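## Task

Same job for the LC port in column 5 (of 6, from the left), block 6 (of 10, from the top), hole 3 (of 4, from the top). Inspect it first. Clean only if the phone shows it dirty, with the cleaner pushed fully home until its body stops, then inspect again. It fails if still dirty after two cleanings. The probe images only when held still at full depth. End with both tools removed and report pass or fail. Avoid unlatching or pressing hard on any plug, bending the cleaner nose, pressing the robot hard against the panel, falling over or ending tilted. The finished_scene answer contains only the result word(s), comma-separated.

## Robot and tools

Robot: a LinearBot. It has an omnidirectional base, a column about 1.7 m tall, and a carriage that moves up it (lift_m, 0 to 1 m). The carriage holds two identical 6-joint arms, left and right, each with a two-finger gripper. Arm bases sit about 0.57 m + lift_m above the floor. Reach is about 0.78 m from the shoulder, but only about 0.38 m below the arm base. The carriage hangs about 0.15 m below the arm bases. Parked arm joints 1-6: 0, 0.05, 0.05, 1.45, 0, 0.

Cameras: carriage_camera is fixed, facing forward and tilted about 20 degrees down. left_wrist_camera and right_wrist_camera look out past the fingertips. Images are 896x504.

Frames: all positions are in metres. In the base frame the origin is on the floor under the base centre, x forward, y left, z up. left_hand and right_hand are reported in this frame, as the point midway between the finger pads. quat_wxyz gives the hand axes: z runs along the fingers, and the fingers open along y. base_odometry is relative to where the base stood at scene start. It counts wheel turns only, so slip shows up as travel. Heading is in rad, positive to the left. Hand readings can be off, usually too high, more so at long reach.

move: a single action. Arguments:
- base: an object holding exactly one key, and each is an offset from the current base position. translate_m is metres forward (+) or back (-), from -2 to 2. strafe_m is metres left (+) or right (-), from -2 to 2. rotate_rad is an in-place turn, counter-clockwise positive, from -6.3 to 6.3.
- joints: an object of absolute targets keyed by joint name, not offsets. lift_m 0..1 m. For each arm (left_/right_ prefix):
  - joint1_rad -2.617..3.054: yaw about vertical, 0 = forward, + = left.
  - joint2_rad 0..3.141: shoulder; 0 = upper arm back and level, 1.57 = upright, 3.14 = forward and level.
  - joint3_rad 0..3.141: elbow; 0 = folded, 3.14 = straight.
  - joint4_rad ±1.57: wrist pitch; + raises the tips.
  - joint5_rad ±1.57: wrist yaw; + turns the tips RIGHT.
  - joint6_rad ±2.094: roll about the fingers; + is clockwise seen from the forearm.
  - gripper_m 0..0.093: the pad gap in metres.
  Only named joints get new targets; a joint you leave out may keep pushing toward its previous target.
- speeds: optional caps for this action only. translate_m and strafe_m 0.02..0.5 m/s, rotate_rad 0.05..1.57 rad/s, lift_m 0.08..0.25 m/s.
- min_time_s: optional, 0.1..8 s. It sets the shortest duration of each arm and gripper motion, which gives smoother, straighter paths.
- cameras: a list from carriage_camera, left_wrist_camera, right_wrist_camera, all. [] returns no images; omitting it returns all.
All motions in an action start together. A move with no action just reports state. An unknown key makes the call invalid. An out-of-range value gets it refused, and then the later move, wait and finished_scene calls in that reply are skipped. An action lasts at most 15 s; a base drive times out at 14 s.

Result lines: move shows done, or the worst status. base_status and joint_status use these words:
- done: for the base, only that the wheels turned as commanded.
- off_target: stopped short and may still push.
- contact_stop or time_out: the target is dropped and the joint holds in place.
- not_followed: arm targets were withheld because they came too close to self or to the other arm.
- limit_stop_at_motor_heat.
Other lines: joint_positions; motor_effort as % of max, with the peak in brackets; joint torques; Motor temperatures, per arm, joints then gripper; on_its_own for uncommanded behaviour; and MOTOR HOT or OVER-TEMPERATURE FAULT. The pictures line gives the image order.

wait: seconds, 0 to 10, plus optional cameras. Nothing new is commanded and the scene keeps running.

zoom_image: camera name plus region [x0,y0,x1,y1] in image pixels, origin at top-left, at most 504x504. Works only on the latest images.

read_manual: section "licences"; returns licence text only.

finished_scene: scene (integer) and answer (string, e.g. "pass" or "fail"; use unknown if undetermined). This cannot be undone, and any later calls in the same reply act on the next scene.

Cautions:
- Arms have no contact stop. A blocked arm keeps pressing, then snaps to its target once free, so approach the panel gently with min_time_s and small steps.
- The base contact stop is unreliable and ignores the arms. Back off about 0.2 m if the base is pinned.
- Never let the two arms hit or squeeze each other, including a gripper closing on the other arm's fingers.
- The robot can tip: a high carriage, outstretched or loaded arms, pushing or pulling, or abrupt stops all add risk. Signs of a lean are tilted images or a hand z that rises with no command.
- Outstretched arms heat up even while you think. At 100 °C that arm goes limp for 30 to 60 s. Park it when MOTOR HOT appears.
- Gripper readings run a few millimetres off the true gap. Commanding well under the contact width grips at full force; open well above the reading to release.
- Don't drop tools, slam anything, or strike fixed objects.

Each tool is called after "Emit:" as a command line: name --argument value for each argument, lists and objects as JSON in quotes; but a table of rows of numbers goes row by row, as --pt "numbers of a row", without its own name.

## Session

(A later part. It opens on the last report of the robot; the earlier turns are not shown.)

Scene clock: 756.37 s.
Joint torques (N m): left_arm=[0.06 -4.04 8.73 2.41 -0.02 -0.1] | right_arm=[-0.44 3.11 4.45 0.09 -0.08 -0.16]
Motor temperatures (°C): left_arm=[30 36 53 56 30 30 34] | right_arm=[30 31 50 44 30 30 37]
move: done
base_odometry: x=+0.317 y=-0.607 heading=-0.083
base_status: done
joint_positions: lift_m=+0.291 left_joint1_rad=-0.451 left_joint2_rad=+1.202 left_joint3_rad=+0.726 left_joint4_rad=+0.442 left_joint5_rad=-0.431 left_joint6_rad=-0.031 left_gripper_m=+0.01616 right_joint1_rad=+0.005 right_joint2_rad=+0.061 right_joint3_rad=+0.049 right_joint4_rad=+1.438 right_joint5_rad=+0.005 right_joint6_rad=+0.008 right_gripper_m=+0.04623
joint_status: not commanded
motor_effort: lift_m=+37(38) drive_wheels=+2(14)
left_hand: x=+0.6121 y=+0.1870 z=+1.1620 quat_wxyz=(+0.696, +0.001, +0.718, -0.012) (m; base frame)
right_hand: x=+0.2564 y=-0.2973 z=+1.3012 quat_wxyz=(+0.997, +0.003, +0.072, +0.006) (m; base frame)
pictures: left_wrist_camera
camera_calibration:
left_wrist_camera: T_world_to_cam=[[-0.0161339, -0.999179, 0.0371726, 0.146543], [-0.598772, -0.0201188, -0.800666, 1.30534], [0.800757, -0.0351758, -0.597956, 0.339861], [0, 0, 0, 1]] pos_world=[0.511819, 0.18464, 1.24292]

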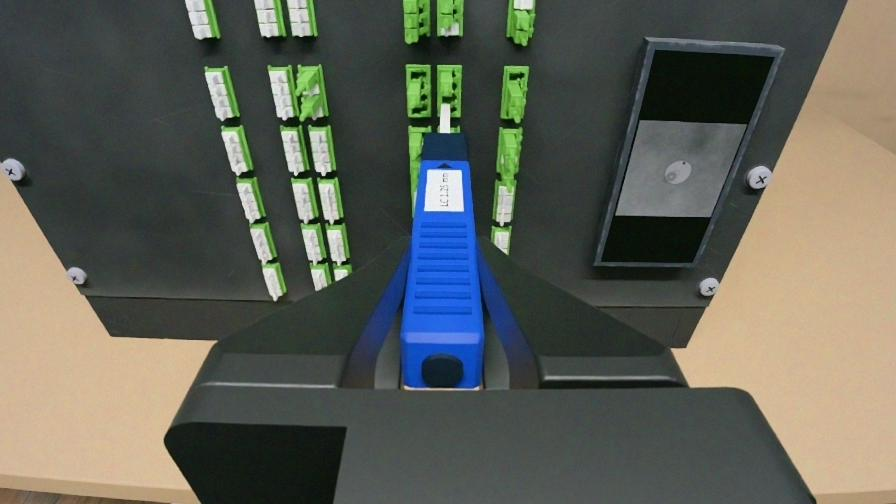

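Emit:
move --base '{"translate_m": -0.003}' --speeds '{"translate_m": 0.02}' --cameras '[]'

Emit:
move --joints '{"lift_m": 0.294}' --speeds '{"lift_m": 0.08}' --cameras '["left_wrist_camera"]'

Emit:
zoom_image --camera "left_wrist_camera" --region '[425, 80, 475, 140]'

Scene clock: 763.07 s.
Joint torques (N m): left_arm=[0.09 -4.08 8.7 2.42 -0.01 -0.09] | right_arm=[-0.36 3.07 4.38 0.07 -0.12 -0.17]
Motor temperatures (°C): left_arm=[30 36 53 55 30 30 34] | right_arm=[30 31 50 43 30 30 37]
move: done
base_odometry: x=+0.314 y=-0.607 heading=-0.083
base_status: done
joint_positions: lift_m=+0.291 left_joint1_rad=-0.451 left_joint2_rad=+1.202 left_joint3_rad=+0.726 left_joint4_rad=+0.442 left_joint5_rad=-0.431 left_joint6_rad=-0.031 left_gripper_m=+0.01616 right_joint1_rad=+0.005 right_joint2_rad=+0.061 right_joint3_rad=+0.049 right_joint4_rad=+1.438 right_joint5_rad=+0.005 right_joint6_rad=+0.008 right_gripper_m=+0.04623
joint_status: not commanded
motor_effort: lift_m=+36(38) drive_wheels=+1(8)
left_hand: x=+0.6121 y=+0.1870 z=+1.1620 quat_wxyz=(+0.696, +0.001, +0.718, -0.012) (m; base frame)
right_hand: x=+0.2563 y=-0.2973 z=+1.3012 quat_wxyz=(+0.997, +0.003, +0.072, +0.006) (m; base frame)
pictures: none
No camera images: "cameras" was empty.

Scene clock: 763.47 s.
Joint torques (N m): left_arm=[0.1 -4.04 8.7 2.45 -0.02 -0.09] | right_arm=[-0.38 3.15 4.51 0.09 -0.1 -0.15]
Motor temperatures (°C): left_arm=[30 36 53 55 30 30 34] | right_arm=[30 31 50 43 30 30 37]
move: done
base_odometry: x=+0.314 y=-0.607 heading=-0.083
base_status: not commanded
joint_positions: lift_m=+0.294 left_joint1_rad=-0.451 left_joint2_rad=+1.202 left_joint3_rad=+0.726 left_joint4_rad=+0.440 left_joint5_rad=-0.431 left_joint6_rad=-0.031 left_gripper_m=+0.01616 right_joint1_rad=+0.005 right_joint2_rad=+0.061 right_joint3_rad=+0.049 right_joint4_rad=+1.438 right_joint5_rad=+0.005 right_joint6_rad=+0.008 right_gripper_m=+0.04623
joint_status: all done
motor_effort: lift_m=+40(44) drive_wheels=+1(1)
left_hand: x=+0.6121 y=+0.1870 z=+1.1643 quat_wxyz=(+0.695, +0.001, +0.719, -0.012) (m; base frame)
right_hand: x=+0.2564 y=-0.2973 z=+1.3040 quat_wxyz=(+0.997, +0.003, +0.072, +0.006) (m; base frame)
pictures: left_wrist_camera
camera_calibration:
left_wrist_camera: T_world_to_cam=[[-0.0160093, -0.999195, 0.0367797, 0.14678], [-0.60014, -0.019819, -0.799649, 1.30678], [0.799734, -0.0348749, -0.59934, 0.343464], [0, 0, 0, 1]] pos_world=[0.511922, 0.184539, 1.24542]

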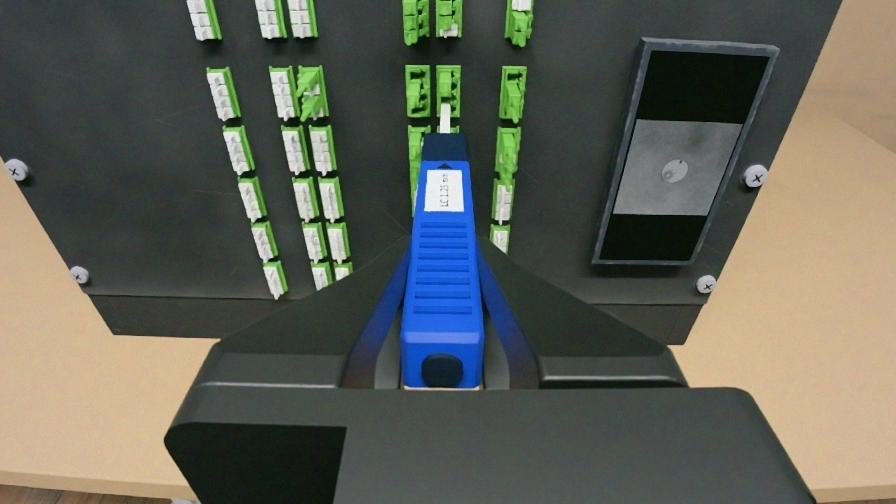

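Scaled by 8.400 from the camera's 896x504 image, which has a finer 1280x720 frame.

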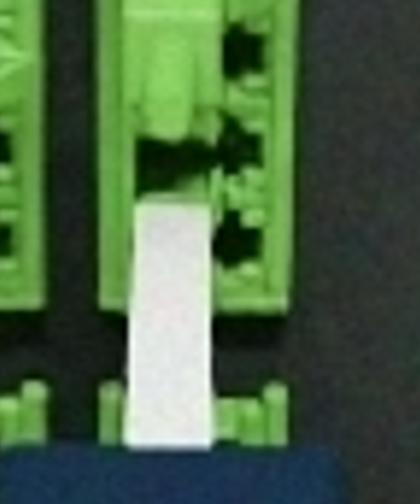

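Emit:
move --joints '{"lift_m": 0.297}' --speeds '{"lift_m": 0.08}' --cameras '["left_wrist_camera"]'

Emit:
zoom_image --camera "left_wrist_camera" --region '[425, 80, 475, 140]'

Scene clock: 767.90 s.
Joint torques (N m): left_arm=[0.09 -4.07 8.69 2.52 -0.02 -0.09] | right_arm=[-0.39 3.06 4.42 0.1 -0.1 -0.16]
Motor temperatures (°C): left_arm=[30 36 53 55 30 30 34] | right_arm=[30 31 50 43 30 30 37]
move: done
base_odometry: x=+0.314 y=-0.607 heading=-0.083
base_status: not commanded
joint_positions: lift_m=+0.297 left_joint1_rad=-0.451 left_joint2_rad=+1.202 left_joint3_rad=+0.726 left_joint4_rad=+0.433 left_joint5_rad=-0.431 left_joint6_rad=-0.031 left_gripper_m=+0.01616 right_joint1_rad=+0.005 right_joint2_rad=+0.061 right_joint3_rad=+0.048 right_joint4_rad=+1.438 right_joint5_rad=+0.005 right_joint6_rad=+0.008 right_gripper_m=+0.04623
joint_status: all done
motor_effort: lift_m=+41(46) drive_wheels=+1(1)
left_hand: x=+0.6120 y=+0.1871 z=+1.1658 quat_wxyz=(+0.693, +0.002, +0.721, -0.011) (m; base frame)
right_hand: x=+0.2566 y=-0.2973 z=+1.3069 quat_wxyz=(+0.997, +0.003, +0.072, +0.006) (m; base frame)
pictures: left_wrist_camera
camera_calibration:
left_wrist_camera: T_world_to_cam=[[-0.01583, -0.999296, 0.0340156, 0.149882], [-0.604761, -0.0175227, -0.796214, 1.30642], [0.79625, -0.0331753, -0.604058, 0.351669], [0, 0, 0, 1]] pos_world=[0.512429, 0.184335, 1.24752]

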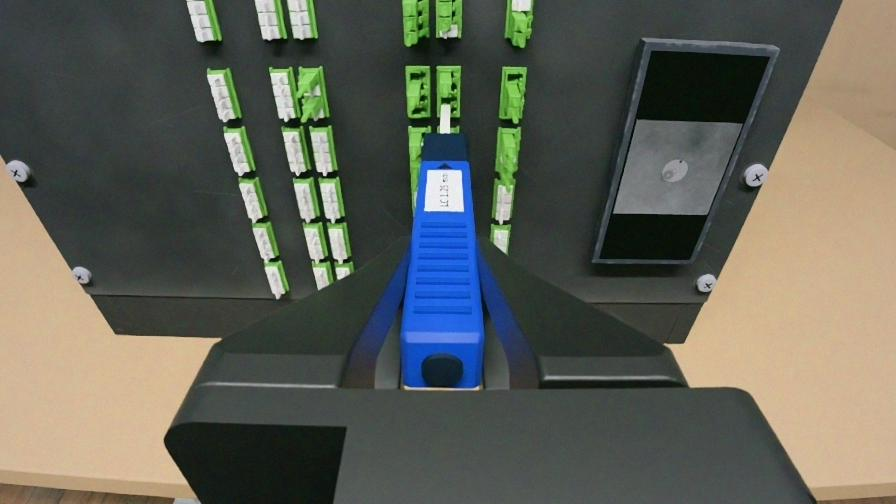

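Scaled by 8.400 from the camera's 896x504 image, which has a finer 1280x720 frame.

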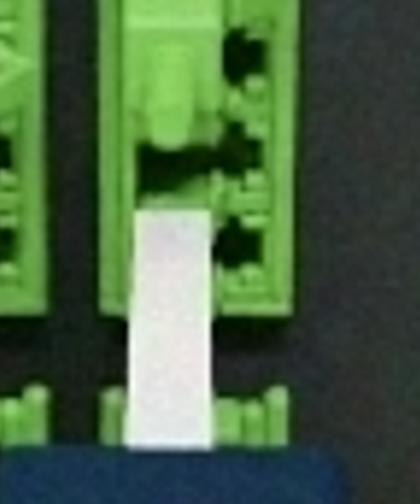

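Emit:
move --base '{"translate_m": -0.008}' --speeds '{"translate_m": 0.02}' --cameras '["left_wrist_camera"]'

Emit:
zoom_image --camera "left_wrist_camera" --region '[425, 80, 475, 140]'

Scene clock: 771.77 s.
Joint torques (N m): left_arm=[0.08 -4.08 8.72 2.41 -0.01 -0.09] | right_arm=[-0.35 3.14 4.52 0.14 -0.11 -0.15]
Motor temperatures (°C): left_arm=[30 36 53 55 30 30 34] | right_arm=[30 31 50 43 30 30 37]
move: done
base_odometry: x=+0.306 y=-0.607 heading=-0.083
base_status: done
joint_positions: lift_m=+0.297 left_joint1_rad=-0.451 left_joint2_rad=+1.202 left_joint3_rad=+0.726 left_joint4_rad=+0.443 left_joint5_rad=-0.431 left_joint6_rad=-0.031 left_gripper_m=+0.01616 right_joint1_rad=+0.005 right_joint2_rad=+0.061 right_joint3_rad=+0.048 right_joint4_rad=+1.438 right_joint5_rad=+0.005 right_joint6_rad=+0.008 right_gripper_m=+0.04623
joint_status: not commanded
motor_effort: lift_m=+40(41) drive_wheels=+1(8)
left_hand: x=+0.6121 y=+0.1870 z=+1.1681 quat_wxyz=(+0.696, +0.001, +0.718, -0.013) (m; base frame)
right_hand: x=+0.2566 y=-0.2973 z=+1.3069 quat_wxyz=(+0.997, +0.003, +0.073, +0.006) (m; base frame)
pictures: left_wrist_camera
camera_calibration:
left_wrist_camera: T_world_to_cam=[[-0.0161279, -0.999139, 0.0382298, 0.144989], [-0.597705, -0.0210173, -0.80144, 1.31067], [0.801554, -0.0357757, -0.596851, 0.341855], [0, 0, 0, 1]] pos_world=[0.511717, 0.184641, 1.24892]

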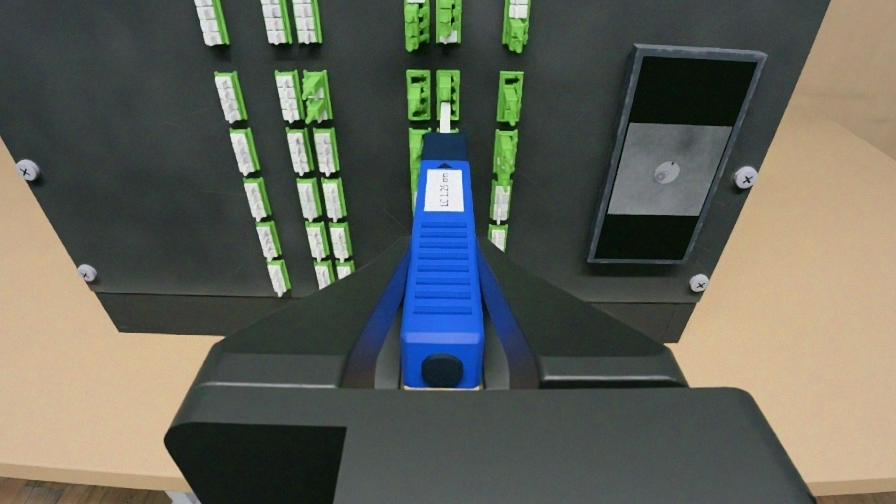

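Scaled by 8.400 from the camera's 896x504 image, which has a finer 1280x720 frame.

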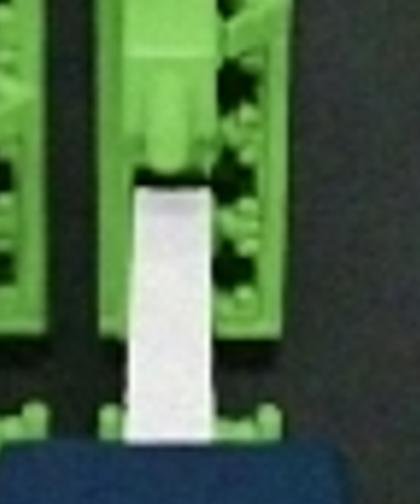

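Emit:
move --joints '{"lift_m": 0.293}' --base '{"translate_m": 0.009}' --speeds '{"lift_m": 0.08, "translate_m": 0.02}' --cameras '["left_wrist_camera"]'

Emit:
zoom_image --camera "left_wrist_camera" --region '[425, 80, 475, 140]'

Scene clock: 776.83 s.
Joint torques (N m): left_arm=[0.06 -4.16 8.7 2.38 -0.01 -0.09] | right_arm=[-0.35 3.43 4.56 0.04 -0.11 -0.15]
Motor temperatures (°C): left_arm=[30 36 53 55 30 30 34] | right_arm=[30 31 50 42 30 30 37]
move: done
base_odometry: x=+0.315 y=-0.607 heading=-0.083
base_status: done
joint_positions: lift_m=+0.293 left_joint1_rad=-0.451 left_joint2_rad=+1.204 left_joint3_rad=+0.726 left_joint4_rad=+0.446 left_joint5_rad=-0.431 left_joint6_rad=-0.031 left_gripper_m=+0.01616 right_joint1_rad=+0.005 right_joint2_rad=+0.059 right_joint3_rad=+0.048 right_joint4_rad=+1.437 right_joint5_rad=+0.005 right_joint6_rad=+0.008 right_gripper_m=+0.04623
joint_status: all done
motor_effort: lift_m=+36(37) drive_wheels=+2(10)
left_hand: x=+0.6124 y=+0.1868 z=+1.1645 quat_wxyz=(+0.697, +0.001, +0.717, -0.013) (m; base frame)
right_hand: x=+0.2564 y=-0.2973 z=+1.3030 quat_wxyz=(+0.997, +0.003, +0.072, +0.006) (m; base frame)
pictures: left_wrist_camera
camera_calibration:
left_wrist_camera: T_world_to_cam=[[-0.0165657, -0.999107, 0.0388675, 0.14446], [-0.596566, -0.0213191, -0.802281, 1.30834], [0.802393, -0.0364774, -0.59568, 0.337726], [0, 0, 0, 1]] pos_world=[0.511914, 0.184543, 1.24522]

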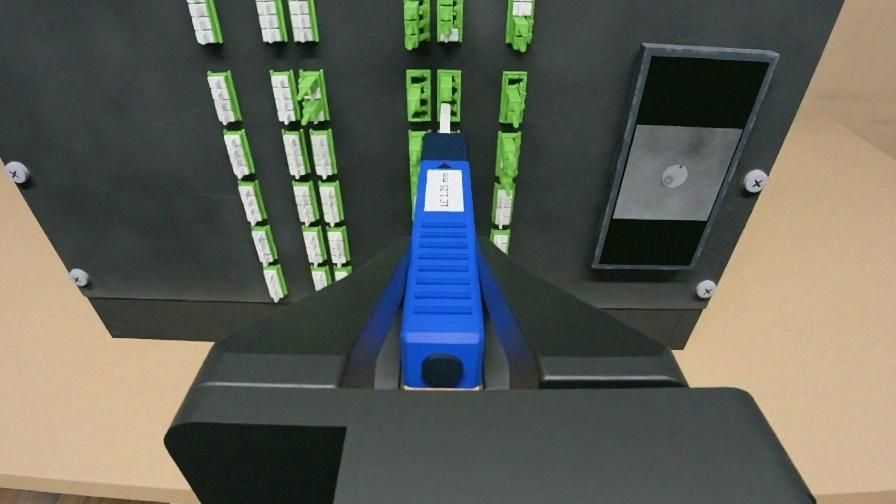

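Scaled by 8.400 from the camera's 896x504 image, which has a finer 1280x720 frame.

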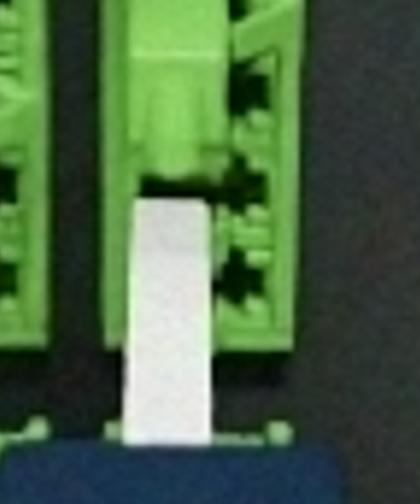

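Emit:
move --base '{"translate_m": -0.004}' --speeds '{"translate_m": 0.02}' --cameras '[]'

Emit:
move --joints '{"lift_m": 0.2942}' --base '{"translate_m": 0.002}' --speeds '{"lift_m": 0.08, "translate_m": 0.02}' --cameras '["left_wrist_camera"]'

Emit:
zoom_image --camera "left_wrist_camera" --region '[425, 80, 475, 140]'

Scene clock: 783.57 s.
Joint torques (N m): left_arm=[0.02 -4.19 8.64 2.38 -0.02 -0.09] | right_arm=[-0.36 3.29 4.52 0.06 -0.13 -0.18]
Motor temperatures (°C): left_arm=[30 36 53 55 30 30 34] | right_arm=[30 31 50 42 30 30 37]
move: done
base_odometry: x=+0.311 y=-0.607 heading=-0.083
base_status: done
joint_positions: lift_m=+0.293 left_joint1_rad=-0.451 left_joint2_rad=+1.204 left_joint3_rad=+0.726 left_joint4_rad=+0.447 left_joint5_rad=-0.431 left_joint6_rad=-0.031 left_gripper_m=+0.01616 right_joint1_rad=+0.005 right_joint2_rad=+0.059 right_joint3_rad=+0.048 right_joint4_rad=+1.438 right_joint5_rad=+0.005 right_joint6_rad=+0.008 right_gripper_m=+0.04623
joint_status: not commanded
motor_effort: lift_m=+36(37) drive_wheels=+1(9)
left_hand: x=+0.6124 y=+0.1868 z=+1.1646 quat_wxyz=(+0.697, +0.001, +0.717, -0.013) (m; base frame)
right_hand: x=+0.2563 y=-0.2973 z=+1.3030 quat_wxyz=(+0.997, +0.003, +0.072, +0.006) (m; base frame)
pictures: none
No camera images: "cameras" was empty.

Scene clock: 784.20 s.
Joint torques (N m): left_arm=[0.08 -4.26 8.73 2.32 -0.01 -0.09] | right_arm=[-0.5 3.15 4.57 0.11 -0.09 -0.2]
Motor temperatures (°C): left_arm=[30 36 53 55 30 30 34] | right_arm=[30 31 50 42 30 30 37]
move: done
base_odometry: x=+0.313 y=-0.607 heading=-0.083
base_status: done
joint_positions: lift_m=+0.294 left_joint1_rad=-0.451 left_joint2_rad=+1.205 left_joint3_rad=+0.726 left_joint4_rad=+0.451 left_joint5_rad=-0.431 left_joint6_rad=-0.031 left_gripper_m=+0.01616 right_joint1_rad=+0.005 right_joint2_rad=+0.059 right_joint3_rad=+0.048 right_joint4_rad=+1.438 right_joint5_rad=+0.005 right_joint6_rad=+0.008 right_gripper_m=+0.04623
joint_status: all done
motor_effort: lift_m=+40(43) drive_wheels=+0(14)
left_hand: x=+0.6125 y=+0.1868 z=+1.1662 quat_wxyz=(+0.698, +0.000, +0.716, -0.014) (m; base frame)
right_hand: x=+0.2563 y=-0.2973 z=+1.3039 quat_wxyz=(+0.997, +0.003, +0.072, +0.006) (m; base frame)
pictures: left_wrist_camera
camera_calibration:
left_wrist_camera: T_world_to_cam=[[-0.0167309, -0.999041, 0.04045, 0.14261], [-0.59379, -0.0226211, -0.804302, 1.31066], [0.804446, -0.0374755, -0.592842, 0.334183], [0, 0, 0, 1]] pos_world=[0.511809, 0.184645, 1.24651]

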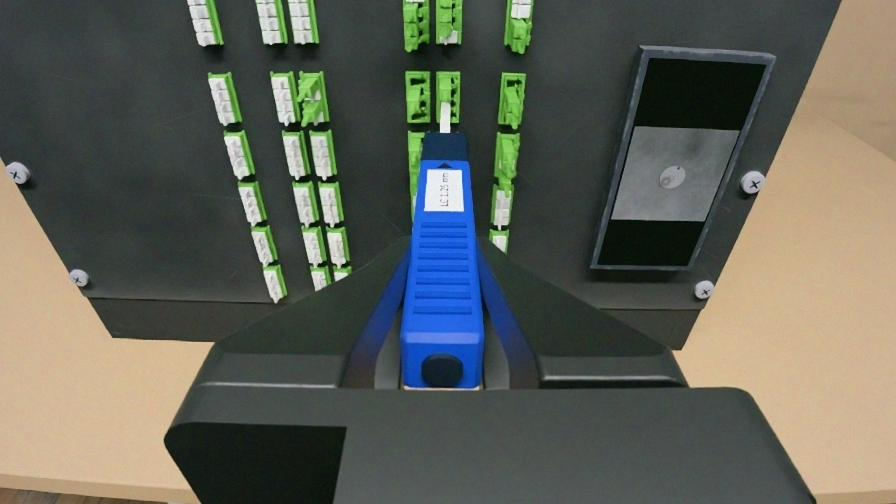

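Scaled by 8.400 from the camera's 896x504 image, which has a finer 1280x720 frame.

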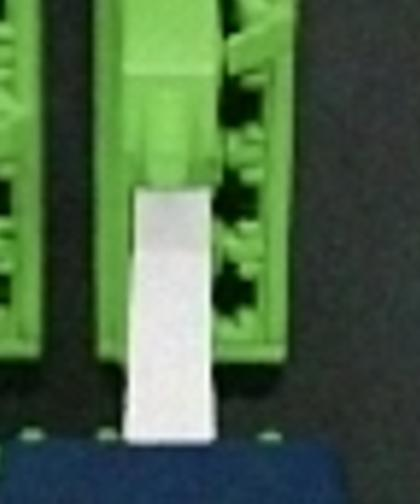

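Emit:
move --base '{"translate_m": 0.003}' --speeds '{"translate_m": 0.02}' --cameras '["left_wrist_camera"]'

Emit:
zoom_image --camera "left_wrist_camera" --region '[425, 80, 475, 140]'

Scene clock: 787.70 s.
Joint torques (N m): left_arm=[0.03 -4.26 8.66 2.33 -0.01 -0.1] | right_arm=[-0.43 3.36 4.49 0.13 -0.1 -0.17]
Motor temperatures (°C): left_arm=[30 36 53 55 30 30 34] | right_arm=[30 31 50 42 30 30 37]
move: done
base_odometry: x=+0.316 y=-0.607 heading=-0.083
base_status: done
joint_positions: lift_m=+0.294 left_joint1_rad=-0.451 left_joint2_rad=+1.205 left_joint3_rad=+0.726 left_joint4_rad=+0.451 left_joint5_rad=-0.431 left_joint6_rad=-0.031 left_gripper_m=+0.01616 right_joint1_rad=+0.005 right_joint2_rad=+0.059 right_joint3_rad=+0.048 right_joint4_rad=+1.438 right_joint5_rad=+0.005 right_joint6_rad=+0.008 right_gripper_m=+0.04623
joint_status: not commanded
motor_effort: lift_m=+40(42) drive_wheels=+2(10)
left_hand: x=+0.6125 y=+0.1868 z=+1.1662 quat_wxyz=(+0.698, +0.000, +0.716, -0.014) (m; base frame)
right_hand: x=+0.2562 y=-0.2973 z=+1.3039 quat_wxyz=(+0.997, +0.003, +0.072, +0.006) (m; base frame)
pictures: left_wrist_camera
camera_calibration:
left_wrist_camera: T_world_to_cam=[[-0.0167309, -0.999041, 0.04045, 0.14261], [-0.59379, -0.0226211, -0.804302, 1.31066], [0.804446, -0.0374755, -0.592842, 0.334183], [0, 0, 0, 1]] pos_world=[0.511809, 0.184645, 1.24651]

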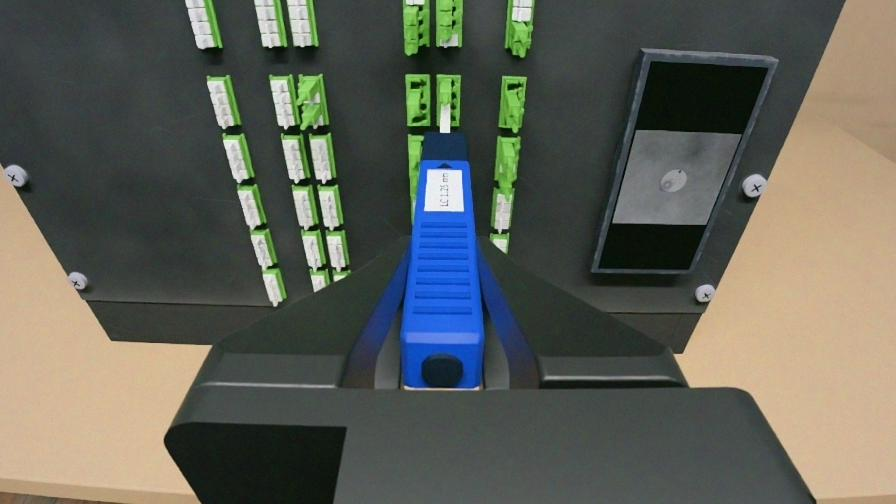

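Scaled by 8.400 from the camera's 896x504 image, which has a finer 1280x720 frame.

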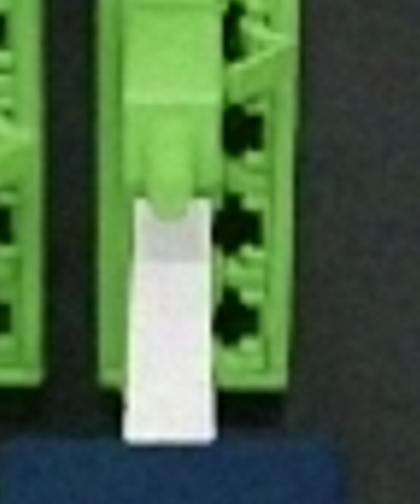

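Emit:
move --base '{"translate_m": 0.003}' --speeds '{"translate_m": 0.02}' --cameras '["left_wrist_camera"]'

Emit:
zoom_image --camera "left_wrist_camera" --region '[425, 80, 475, 140]'

Scene clock: 792.03 s.
Joint torques (N m): left_arm=[0.08 -4.33 8.69 2.33 0 -0.09] | right_arm=[-0.4 3.33 4.45 0.08 -0.09 -0.16]
Motor temperatures (°C): left_arm=[30 36 53 55 30 30 34] | right_arm=[30 31 50 41 30 30 37]
move: done
base_odometry: x=+0.319 y=-0.607 heading=-0.083
base_status: done
joint_positions: lift_m=+0.294 left_joint1_rad=-0.451 left_joint2_rad=+1.205 left_joint3_rad=+0.726 left_joint4_rad=+0.451 left_joint5_rad=-0.431 left_joint6_rad=-0.031 left_gripper_m=+0.01616 right_joint1_rad=+0.005 right_joint2_rad=+0.059 right_joint3_rad=+0.048 right_joint4_rad=+1.437 right_joint5_rad=+0.005 right_joint6_rad=+0.008 right_gripper_m=+0.04623
joint_status: not commanded
motor_effort: lift_m=+41(42) drive_wheels=+2(12)
left_hand: x=+0.6125 y=+0.1868 z=+1.1662 quat_wxyz=(+0.698, +0.000, +0.716, -0.014) (m; base frame)
right_hand: x=+0.2564 y=-0.2973 z=+1.3039 quat_wxyz=(+0.997, +0.003, +0.072, +0.006) (m; base frame)
pictures: left_wrist_camera
camera_calibration:
left_wrist_camera: T_world_to_cam=[[-0.0167309, -0.999041, 0.04045, 0.14261], [-0.59379, -0.0226211, -0.804302, 1.31066], [0.804446, -0.0374755, -0.592842, 0.334183], [0, 0, 0, 1]] pos_world=[0.511809, 0.184645, 1.24651]

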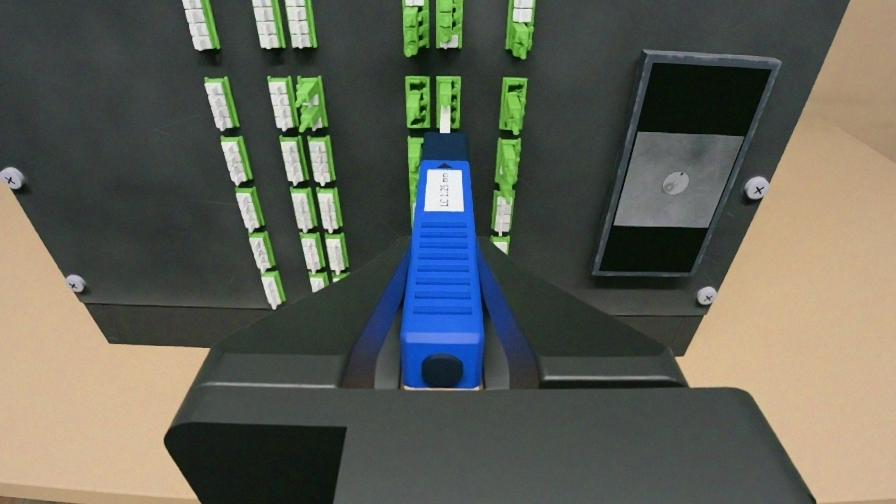

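Scaled by 8.400 from the camera's 896x504 image, which has a finer 1280x720 frame.

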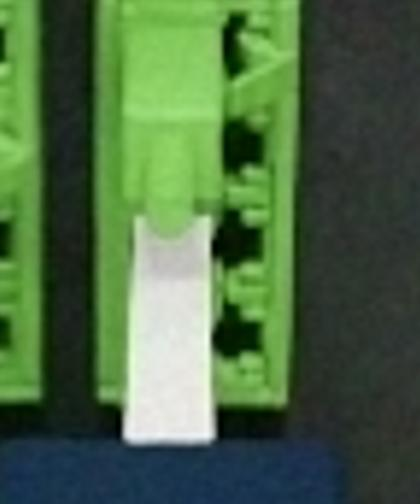

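Emit:
move --base '{"translate_m": 0.004}' --speeds '{"translate_m": 0.02}' --cameras '["left_wrist_camera"]'

Emit:
zoom_image --camera "left_wrist_camera" --region '[425, 80, 475, 140]'

Emit:
move --base '{"translate_m": 0.003}' --speeds '{"translate_m": 0.02}' --cameras '["left_wrist_camera"]'

Emit:
zoom_image --camera "left_wrist_camera" --region '[425, 80, 475, 140]'

Scene clock: 796.13 s.
Joint torques (N m): left_arm=[0.13 -4.27 8.7 2.33 -0.01 -0.1] | right_arm=[-0.46 3.32 4.57 0.09 -0.11 -0.15]
Motor temperatures (°C): left_arm=[30 36 53 56 30 30 34] | right_arm=[30 31 50 41 30 30 37]
move: done
base_odometry: x=+0.323 y=-0.608 heading=-0.083
base_status: done
joint_positions: lift_m=+0.294 left_joint1_rad=-0.451 left_joint2_rad=+1.205 left_joint3_rad=+0.726 left_joint4_rad=+0.451 left_joint5_rad=-0.431 left_joint6_rad=-0.031 left_gripper_m=+0.01616 right_joint1_rad=+0.005 right_joint2_rad=+0.059 right_joint3_rad=+0.048 right_joint4_rad=+1.437 right_joint5_rad=+0.005 right_joint6_rad=+0.008 right_gripper_m=+0.04623
joint_status: not commanded
motor_effort: lift_m=+40(42) drive_wheels=+3(13)
left_hand: x=+0.6125 y=+0.1865 z=+1.1662 quat_wxyz=(+0.698, +0.000, +0.716, -0.014) (m; base frame)
right_hand: x=+0.2564 y=-0.2973 z=+1.3039 quat_wxyz=(+0.997, +0.003, +0.072, +0.006) (m; base frame)
pictures: left_wrist_camera
camera_calibration:
left_wrist_camera: T_world_to_cam=[[-0.0174516, -0.999028, 0.0404849, 0.142734], [-0.593842, -0.0222191, -0.804275, 1.31051], [0.804392, -0.0380775, -0.592877, 0.334441], [0, 0, 0, 1]] pos_world=[0.511705, 0.184448, 1.24651]

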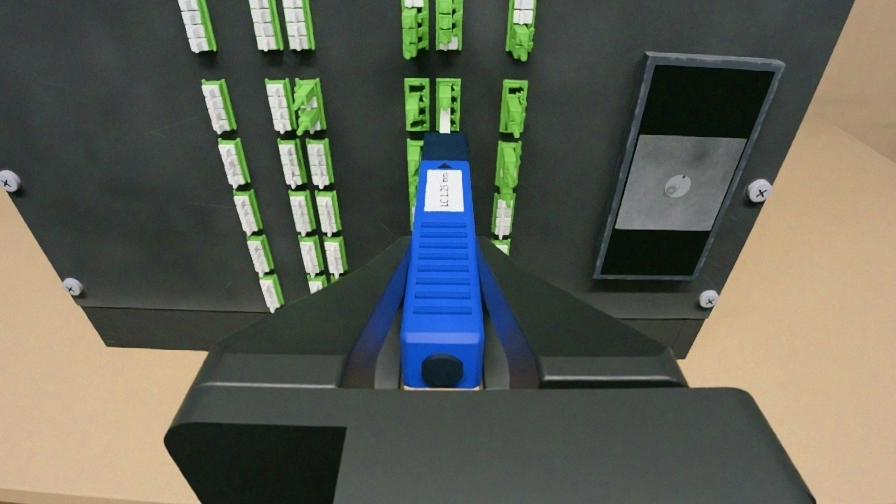

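Scaled by 8.400 from the camera's 896x504 image, which has a finer 1280x720 frame.

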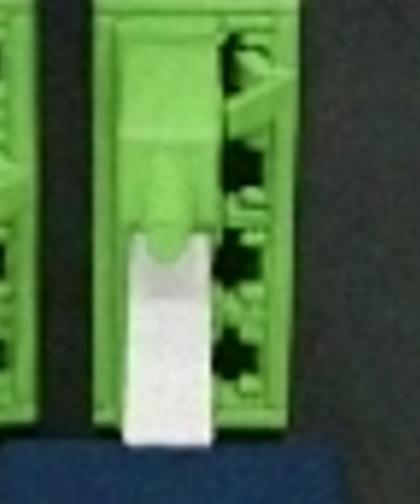

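Scene clock: 796.67 s.
Joint torques (N m): left_arm=[0.44 -2.96 8.98 2.44 0 -0.09] | right_arm=[-0.4 3.36 4.53 0.09 -0.08 -0.16]
Motor temperatures (°C): left_arm=[30 36 53 56 30 30 34] | right_arm=[30 31 50 41 30 30 37]
move: done
base_odometry: x=+0.326 y=-0.608 heading=-0.083
base_status: done
joint_positions: lift_m=+0.294 left_joint1_rad=-0.456 left_joint2_rad=+1.193 left_joint3_rad=+0.723 left_joint4_rad=+0.440 left_joint5_rad=-0.433 left_joint6_rad=-0.031 left_gripper_m=+0.01616 right_joint1_rad=+0.005 right_joint2_rad=+0.059 right_joint3_rad=+0.048 right_joint4_rad=+1.438 right_joint5_rad=+0.005 right_joint6_rad=+0.008 right_gripper_m=+0.04623
joint_status: not commanded
motor_effort: lift_m=+40(42) drive_wheels=+3(15)
left_hand: x=+0.6099 y=+0.1862 z=+1.1668 quat_wxyz=(+0.697, +0.001, +0.717, -0.014) (m; base frame)
right_hand: x=+0.2562 y=-0.2973 z=+1.3039 quat_wxyz=(+0.997, +0.003, +0.072, +0.006) (m; base frame)
pictures: left_wrist_camera
camera_calibration:
left_wrist_camera: T_world_to_cam=[[-0.0197552, -0.999018, 0.0396604, 0.144664], [-0.595262, -0.0201186, -0.80328, 1.30875], [0.803289, -0.0394772, -0.59428, 0.339498], [0, 0, 0, 1]] pos_world=[0.509195, 0.184254, 1.24731]

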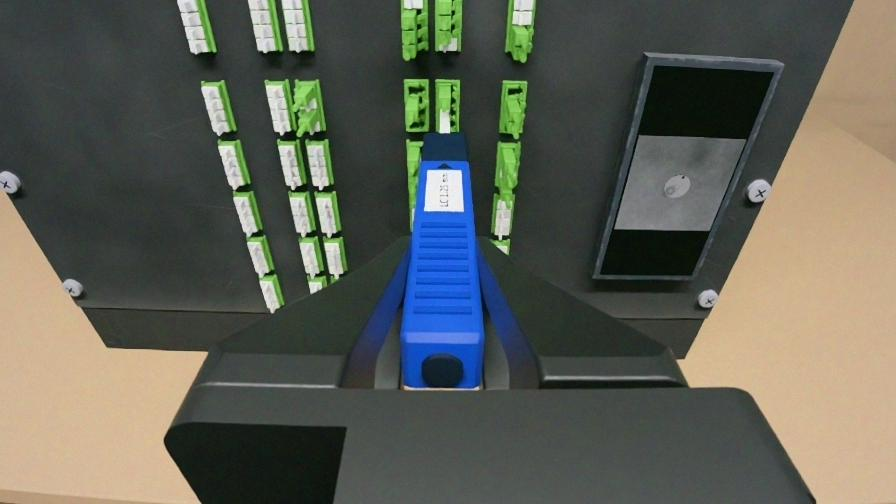

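Scaled by 8.400 from the camera's 896x504 image, which has a finer 1280x720 frame.

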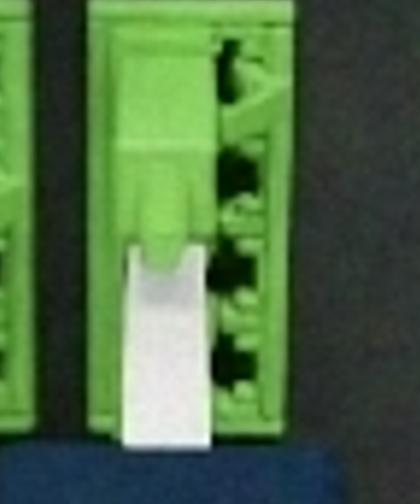

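Emit:
move --joints '{"lift_m": 0.2955}' --speeds '{"lift_m": 0.08}' --cameras '[]'

Emit:
move --joints '{"lift_m": 0.2930}' --speeds '{"lift_m": 0.08}' --cameras '["left_wrist_camera"]'

Emit:
zoom_image --camera "left_wrist_camera" --region '[425, 80, 475, 140]'

Scene clock: 803.63 s.
Joint torques (N m): left_arm=[0.57 -2.97 8.96 2.47 0 -0.09] | right_arm=[-0.46 3.47 4.51 0.07 -0.11 -0.17]
Motor temperatures (°C): left_arm=[30 36 54 55 30 30 34] | right_arm=[30 31 50 41 30 30 37]
move: done
base_odometry: x=+0.326 y=-0.608 heading=-0.083
base_status: not commanded
joint_positions: lift_m=+0.295 left_joint1_rad=-0.456 left_joint2_rad=+1.193 left_joint3_rad=+0.723 left_joint4_rad=+0.438 left_joint5_rad=-0.433 left_joint6_rad=-0.031 left_gripper_m=+0.01616 right_joint1_rad=+0.005 right_joint2_rad=+0.059 right_joint3_rad=+0.048 right_joint4_rad=+1.438 right_joint5_rad=+0.005 right_joint6_rad=+0.008 right_gripper_m=+0.04623
joint_status: all done
motor_effort: lift_m=+41(45) drive_wheels=+4(4)
left_hand: x=+0.6098 y=+0.1862 z=+1.1676 quat_wxyz=(+0.697, +0.002, +0.717, -0.014) (m; base frame)
right_hand: x=+0.2563 y=-0.2973 z=+1.3051 quat_wxyz=(+0.997, +0.003, +0.072, +0.006) (m; base frame)
pictures: none
No camera images: "cameras" was empty.

Scene clock: 804.03 s.
Joint torques (N m): left_arm=[0.55 -2.96 8.96 2.47 0 -0.09] | right_arm=[-0.4 3.28 4.52 0.11 -0.11 -0.17]
Motor temperatures (°C): left_arm=[30 36 54 55 30 30 34] | right_arm=[30 31 50 41 30 30 37]
move: done
base_odometry: x=+0.326 y=-0.608 heading=-0.083
base_status: not commanded
joint_positions: lift_m=+0.293 left_joint1_rad=-0.456 left_joint2_rad=+1.193 left_joint3_rad=+0.723 left_joint4_rad=+0.438 left_joint5_rad=-0.433 left_joint6_rad=-0.031 left_gripper_m=+0.01616 right_joint1_rad=+0.005 right_joint2_rad=+0.059 right_joint3_rad=+0.048 right_joint4_rad=+1.438 right_joint5_rad=+0.005 right_joint6_rad=+0.008 right_gripper_m=+0.04623
joint_status: all done
motor_effort: lift_m=+36(38) drive_wheels=+4(4)
left_hand: x=+0.6098 y=+0.1863 z=+1.1655 quat_wxyz=(+0.697, +0.002, +0.717, -0.014) (m; base frame)
right_hand: x=+0.2563 y=-0.2973 z=+1.3030 quat_wxyz=(+0.997, +0.003, +0.072, +0.006) (m; base frame)
pictures: left_wrist_camera
camera_calibration:
left_wrist_camera: T_world_to_cam=[[-0.0192291, -0.999069, 0.0386218, 0.145748], [-0.596907, -0.0195177, -0.802073, 1.30714], [0.80208, -0.0384768, -0.595976, 0.341164], [0, 0, 0, 1]] pos_world=[0.5094, 0.184251, 1.24612]

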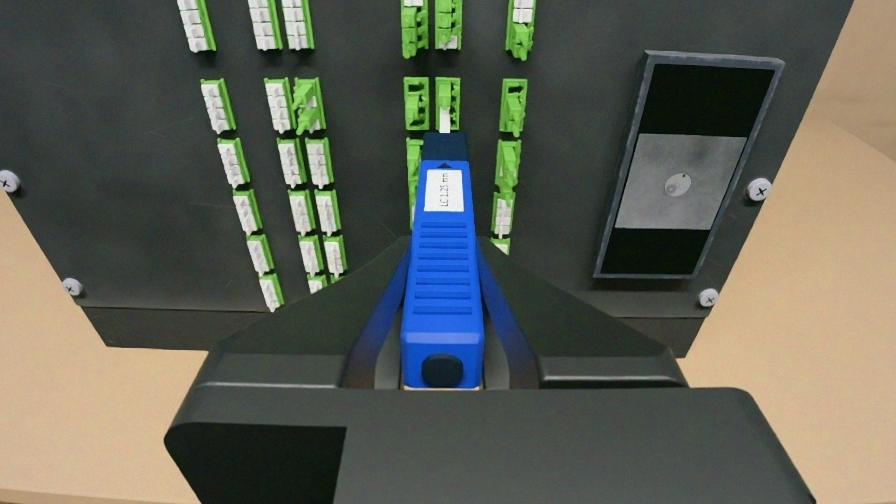

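Scaled by 8.400 from the camera's 896x504 image, which has a finer 1280x720 frame.

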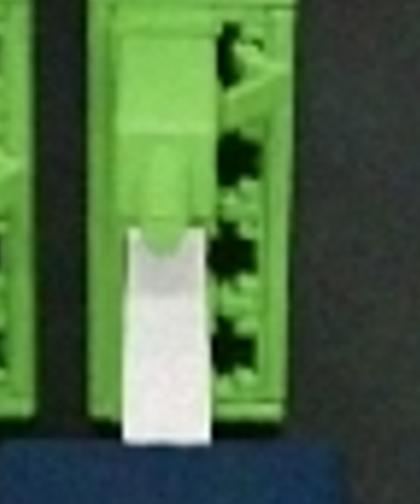

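Emit:
move --base '{"translate_m": -0.005}' --speeds '{"translate_m": 0.02}' --cameras '["left_wrist_camera"]'

Emit:
zoom_image --camera "left_wrist_camera" --region '[425, 80, 475, 140]'

Emit:
move --base '{"strafe_m": 0.001}' --speeds '{"strafe_m": 0.02}' --cameras '["left_wrist_camera"]'

Emit:
zoom_image --camera "left_wrist_camera" --region '[425, 80, 475, 140]'

Scene clock: 810.17 s.
Joint torques (N m): left_arm=[0.53 -3.03 8.96 2.44 0.01 -0.09] | right_arm=[-0.43 3.4 4.56 0.09 -0.1 -0.17]
Motor temperatures (°C): left_arm=[30 36 54 55 30 30 34] | right_arm=[30 31 50 40 30 30 37]
move: done
base_odometry: x=+0.321 y=-0.607 heading=-0.083
base_status: done
joint_positions: lift_m=+0.293 left_joint1_rad=-0.456 left_joint2_rad=+1.193 left_joint3_rad=+0.723 left_joint4_rad=+0.440 left_joint5_rad=-0.433 left_joint6_rad=-0.031 left_gripper_m=+0.01616 right_joint1_rad=+0.005 right_joint2_rad=+0.059 right_joint3_rad=+0.048 right_joint4_rad=+1.438 right_joint5_rad=+0.005 right_joint6_rad=+0.008 right_gripper_m=+0.04623
joint_status: not commanded
motor_effort: lift_m=+36(36) drive_wheels=+2(7)
left_hand: x=+0.6099 y=+0.1863 z=+1.1660 quat_wxyz=(+0.697, +0.001, +0.717, -0.014) (m; base frame)
right_hand: x=+0.2561 y=-0.2973 z=+1.3030 quat_wxyz=(+0.997, +0.003, +0.072, +0.006) (m; base frame)
pictures: left_wrist_camera
camera_calibration:
left_wrist_camera: T_world_to_cam=[[-0.0193138, -0.99903, 0.0395823, 0.144668], [-0.595211, -0.0203209, -0.803312, 1.30817], [0.803337, -0.0390749, -0.594241, 0.338877], [0, 0, 0, 1]] pos_world=[0.509197, 0.184353, 1.24651]

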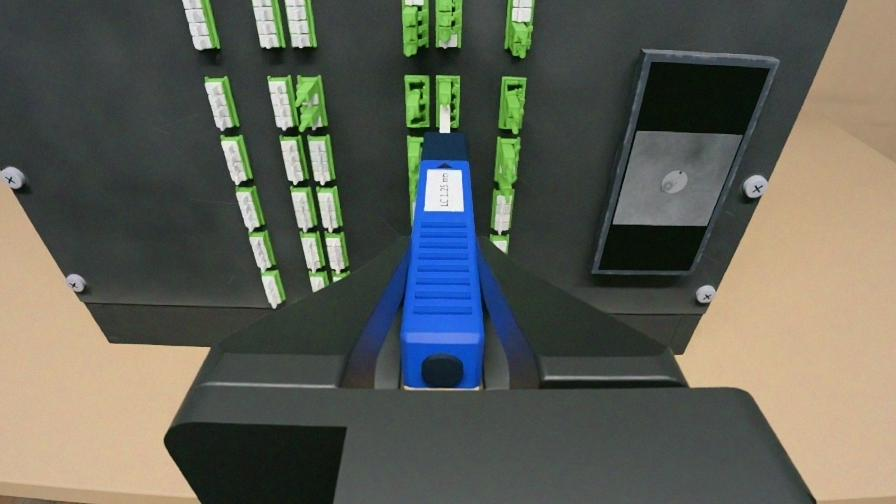

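Scaled by 8.400 from the camera's 896x504 image, which has a finer 1280x720 frame.

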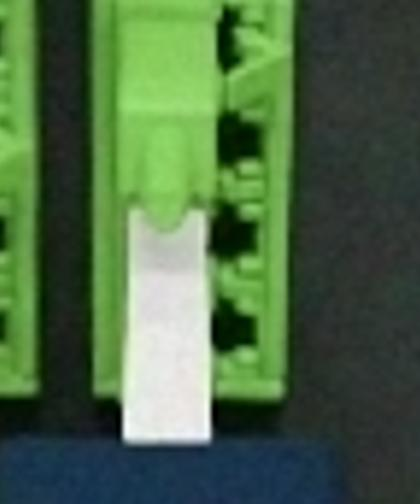

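Scene clock: 810.60 s.
Joint torques (N m): left_arm=[0.53 -2.97 8.94 2.44 -0.01 -0.08] | right_arm=[-0.25 3.25 4.67 0.08 -0.15 -0.17]
Motor temperatures (°C): left_arm=[30 36 54 55 30 30 34] | right_arm=[30 31 50 40 30 30 37]
move: done
base_odometry: x=+0.321 y=-0.607 heading=-0.083
base_status: done
joint_positions: lift_m=+0.293 left_joint1_rad=-0.456 left_joint2_rad=+1.193 left_joint3_rad=+0.723 left_joint4_rad=+0.440 left_joint5_rad=-0.433 left_joint6_rad=-0.031 left_gripper_m=+0.01616 right_joint1_rad=+0.003 right_joint2_rad=+0.059 right_joint3_rad=+0.048 right_joint4_rad=+1.438 right_joint5_rad=+0.004 right_joint6_rad=+0.008 right_gripper_m=+0.04623
joint_status: not commanded
motor_effort: lift_m=+37(37) drive_wheels=+4(5)
left_hand: x=+0.6099 y=+0.1861 z=+1.1660 quat_wxyz=(+0.697, +0.002, +0.717, -0.014) (m; base frame)
right_hand: x=+0.2563 y=-0.2973 z=+1.3030 quat_wxyz=(+0.997, +0.002, +0.072, +0.006) (m; base frame)
pictures: left_wrist_camera
camera_calibration:
left_wrist_camera: T_world_to_cam=[[-0.0201149, -0.99901, 0.0396779, 0.144856], [-0.595263, -0.0199187, -0.803284, 1.30808], [0.803279, -0.0397768, -0.594273, 0.339076], [0, 0, 0, 1]] pos_world=[0.509193, 0.184255, 1.24652]

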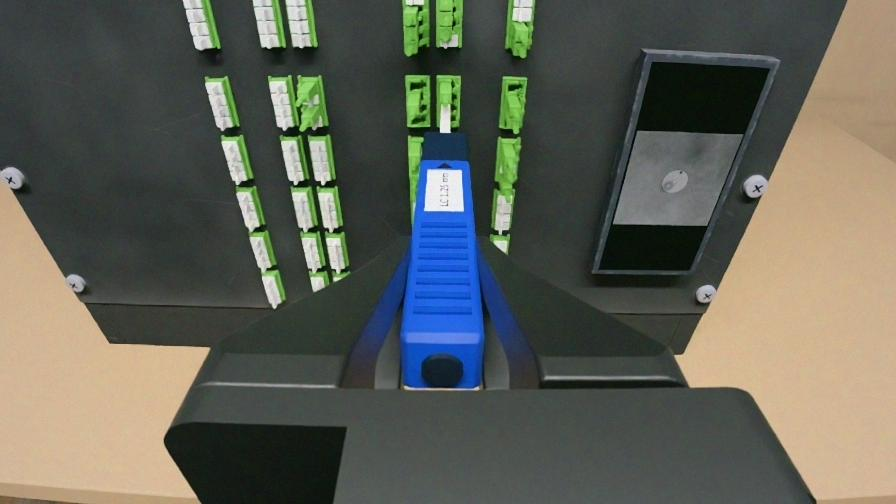

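Scaled by 8.400 from the camera's 896x504 image, which has a finer 1280x720 frame.

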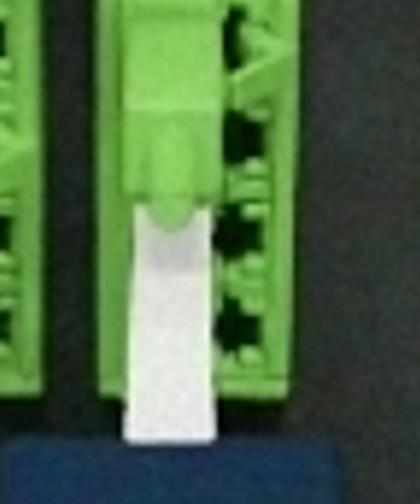

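Emit:
move --base '{"translate_m": 0.004}' --speeds '{"translate_m": 0.02}' --cameras '["left_wrist_camera"]'

Emit:
zoom_image --camera "left_wrist_camera" --region '[425, 80, 475, 140]'

Emit:
move --base '{"translate_m": 0.003}' --speeds '{"translate_m": 0.02}' --cameras '["left_wrist_camera"]'

Emit:
zoom_image --camera "left_wrist_camera" --region '[425, 80, 475, 140]'

Scene clock: 815.83 s.
Joint torques (N m): left_arm=[0.51 -2.96 8.98 2.44 0 -0.09] | right_arm=[-0.23 3.38 4.57 0.05 -0.09 -0.17]
Motor temperatures (°C): left_arm=[30 36 54 55 30 30 34] | right_arm=[30 31 50 40 30 30 37]
move: done
base_odometry: x=+0.325 y=-0.607 heading=-0.083
base_status: done
joint_positions: lift_m=+0.293 left_joint1_rad=-0.456 left_joint2_rad=+1.193 left_joint3_rad=+0.723 left_joint4_rad=+0.440 left_joint5_rad=-0.433 left_joint6_rad=-0.031 left_gripper_m=+0.01616 right_joint1_rad=+0.003 right_joint2_rad=+0.059 right_joint3_rad=+0.048 right_joint4_rad=+1.437 right_joint5_rad=+0.004 right_joint6_rad=+0.008 right_gripper_m=+0.04623
joint_status: not commanded
motor_effort: lift_m=+36(37) drive_wheels=+2(12)
left_hand: x=+0.6099 y=+0.1861 z=+1.1660 quat_wxyz=(+0.697, +0.002, +0.717, -0.014) (m; base frame)
right_hand: x=+0.2564 y=-0.2973 z=+1.3030 quat_wxyz=(+0.997, +0.002, +0.072, +0.006) (m; base frame)
pictures: left_wrist_camera
camera_calibration:
left_wrist_camera: T_world_to_cam=[[-0.0201149, -0.99901, 0.0396779, 0.144856], [-0.595263, -0.0199187, -0.803284, 1.30808], [0.803279, -0.0397768, -0.594273, 0.339076], [0, 0, 0, 1]] pos_world=[0.509193, 0.184255, 1.24652]

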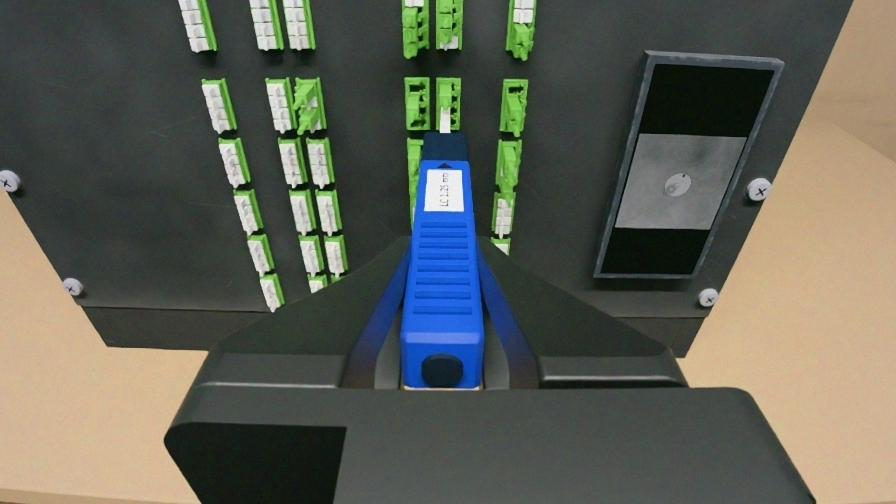

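Scaled by 8.400 from the camera's 896x504 image, which has a finer 1280x720 frame.

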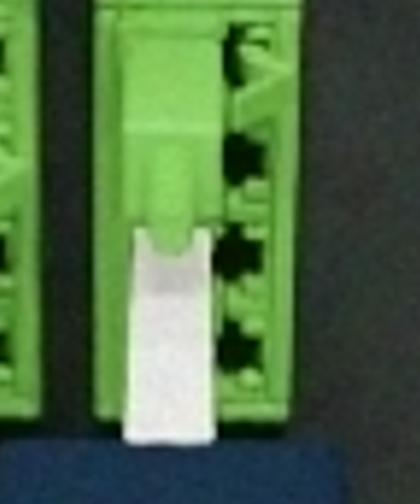

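Scene clock: 816.37 s.
Joint torques (N m): left_arm=[0.76 -2.28 9.13 2.49 0 -0.09] | right_arm=[-0.25 3.32 4.59 0.11 -0.11 -0.16]
Motor temperatures (°C): left_arm=[30 36 54 55 30 30 34] | right_arm=[30 31 50 40 30 30 37]
move: done
base_odometry: x=+0.328 y=-0.607 heading=-0.083
base_status: done
joint_positions: lift_m=+0.293 left_joint1_rad=-0.458 left_joint2_rad=+1.186 left_joint3_rad=+0.722 left_joint4_rad=+0.435 left_joint5_rad=-0.434 left_joint6_rad=-0.031 left_gripper_m=+0.01616 right_joint1_rad=+0.003 right_joint2_rad=+0.059 right_joint3_rad=+0.048 right_joint4_rad=+1.437 right_joint5_rad=+0.004 right_joint6_rad=+0.008 right_gripper_m=+0.04623
joint_status: not commanded
motor_effort: lift_m=+36(37) drive_wheels=+4(12)
left_hand: x=+0.6084 y=+0.1858 z=+1.1668 quat_wxyz=(+0.698, +0.002, +0.716, -0.015) (m; base frame)
right_hand: x=+0.2564 y=-0.2973 z=+1.3030 quat_wxyz=(+0.997, +0.002, +0.072, +0.006) (m; base frame)
pictures: left_wrist_camera
camera_calibration:
left_wrist_camera: T_world_to_cam=[[-0.021683, -0.998967, 0.0399345, 0.145168], [-0.594693, -0.0192214, -0.803723, 1.30795], [0.80366, -0.0411759, -0.593662, 0.340061], [0, 0, 0, 1]] pos_world=[0.507683, 0.184161, 1.24731]

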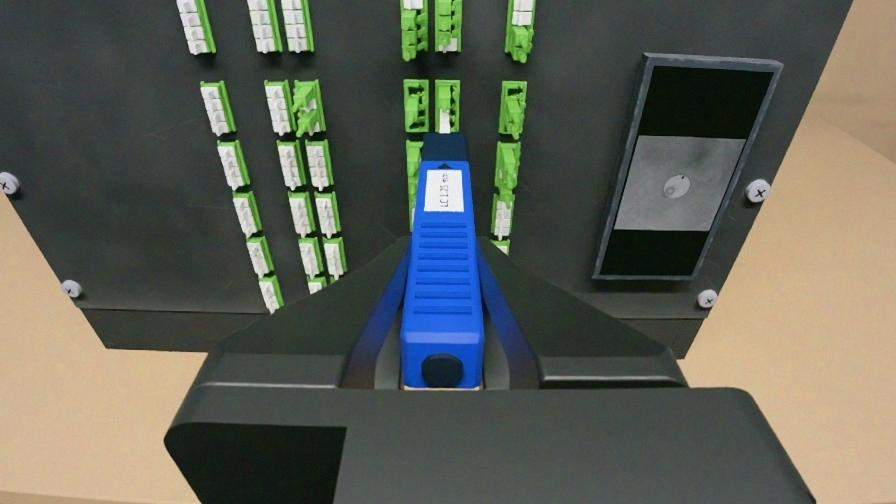

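Scaled by 8.400 from the camera's 896x504 image, which has a finer 1280x720 frame.

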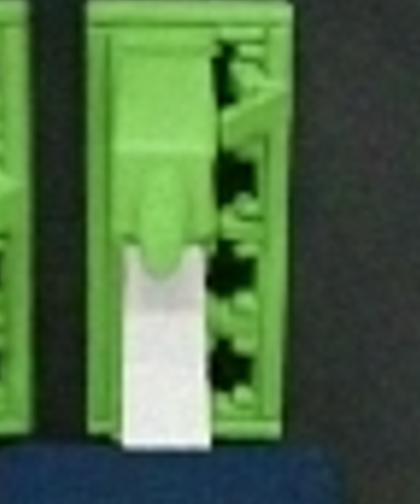

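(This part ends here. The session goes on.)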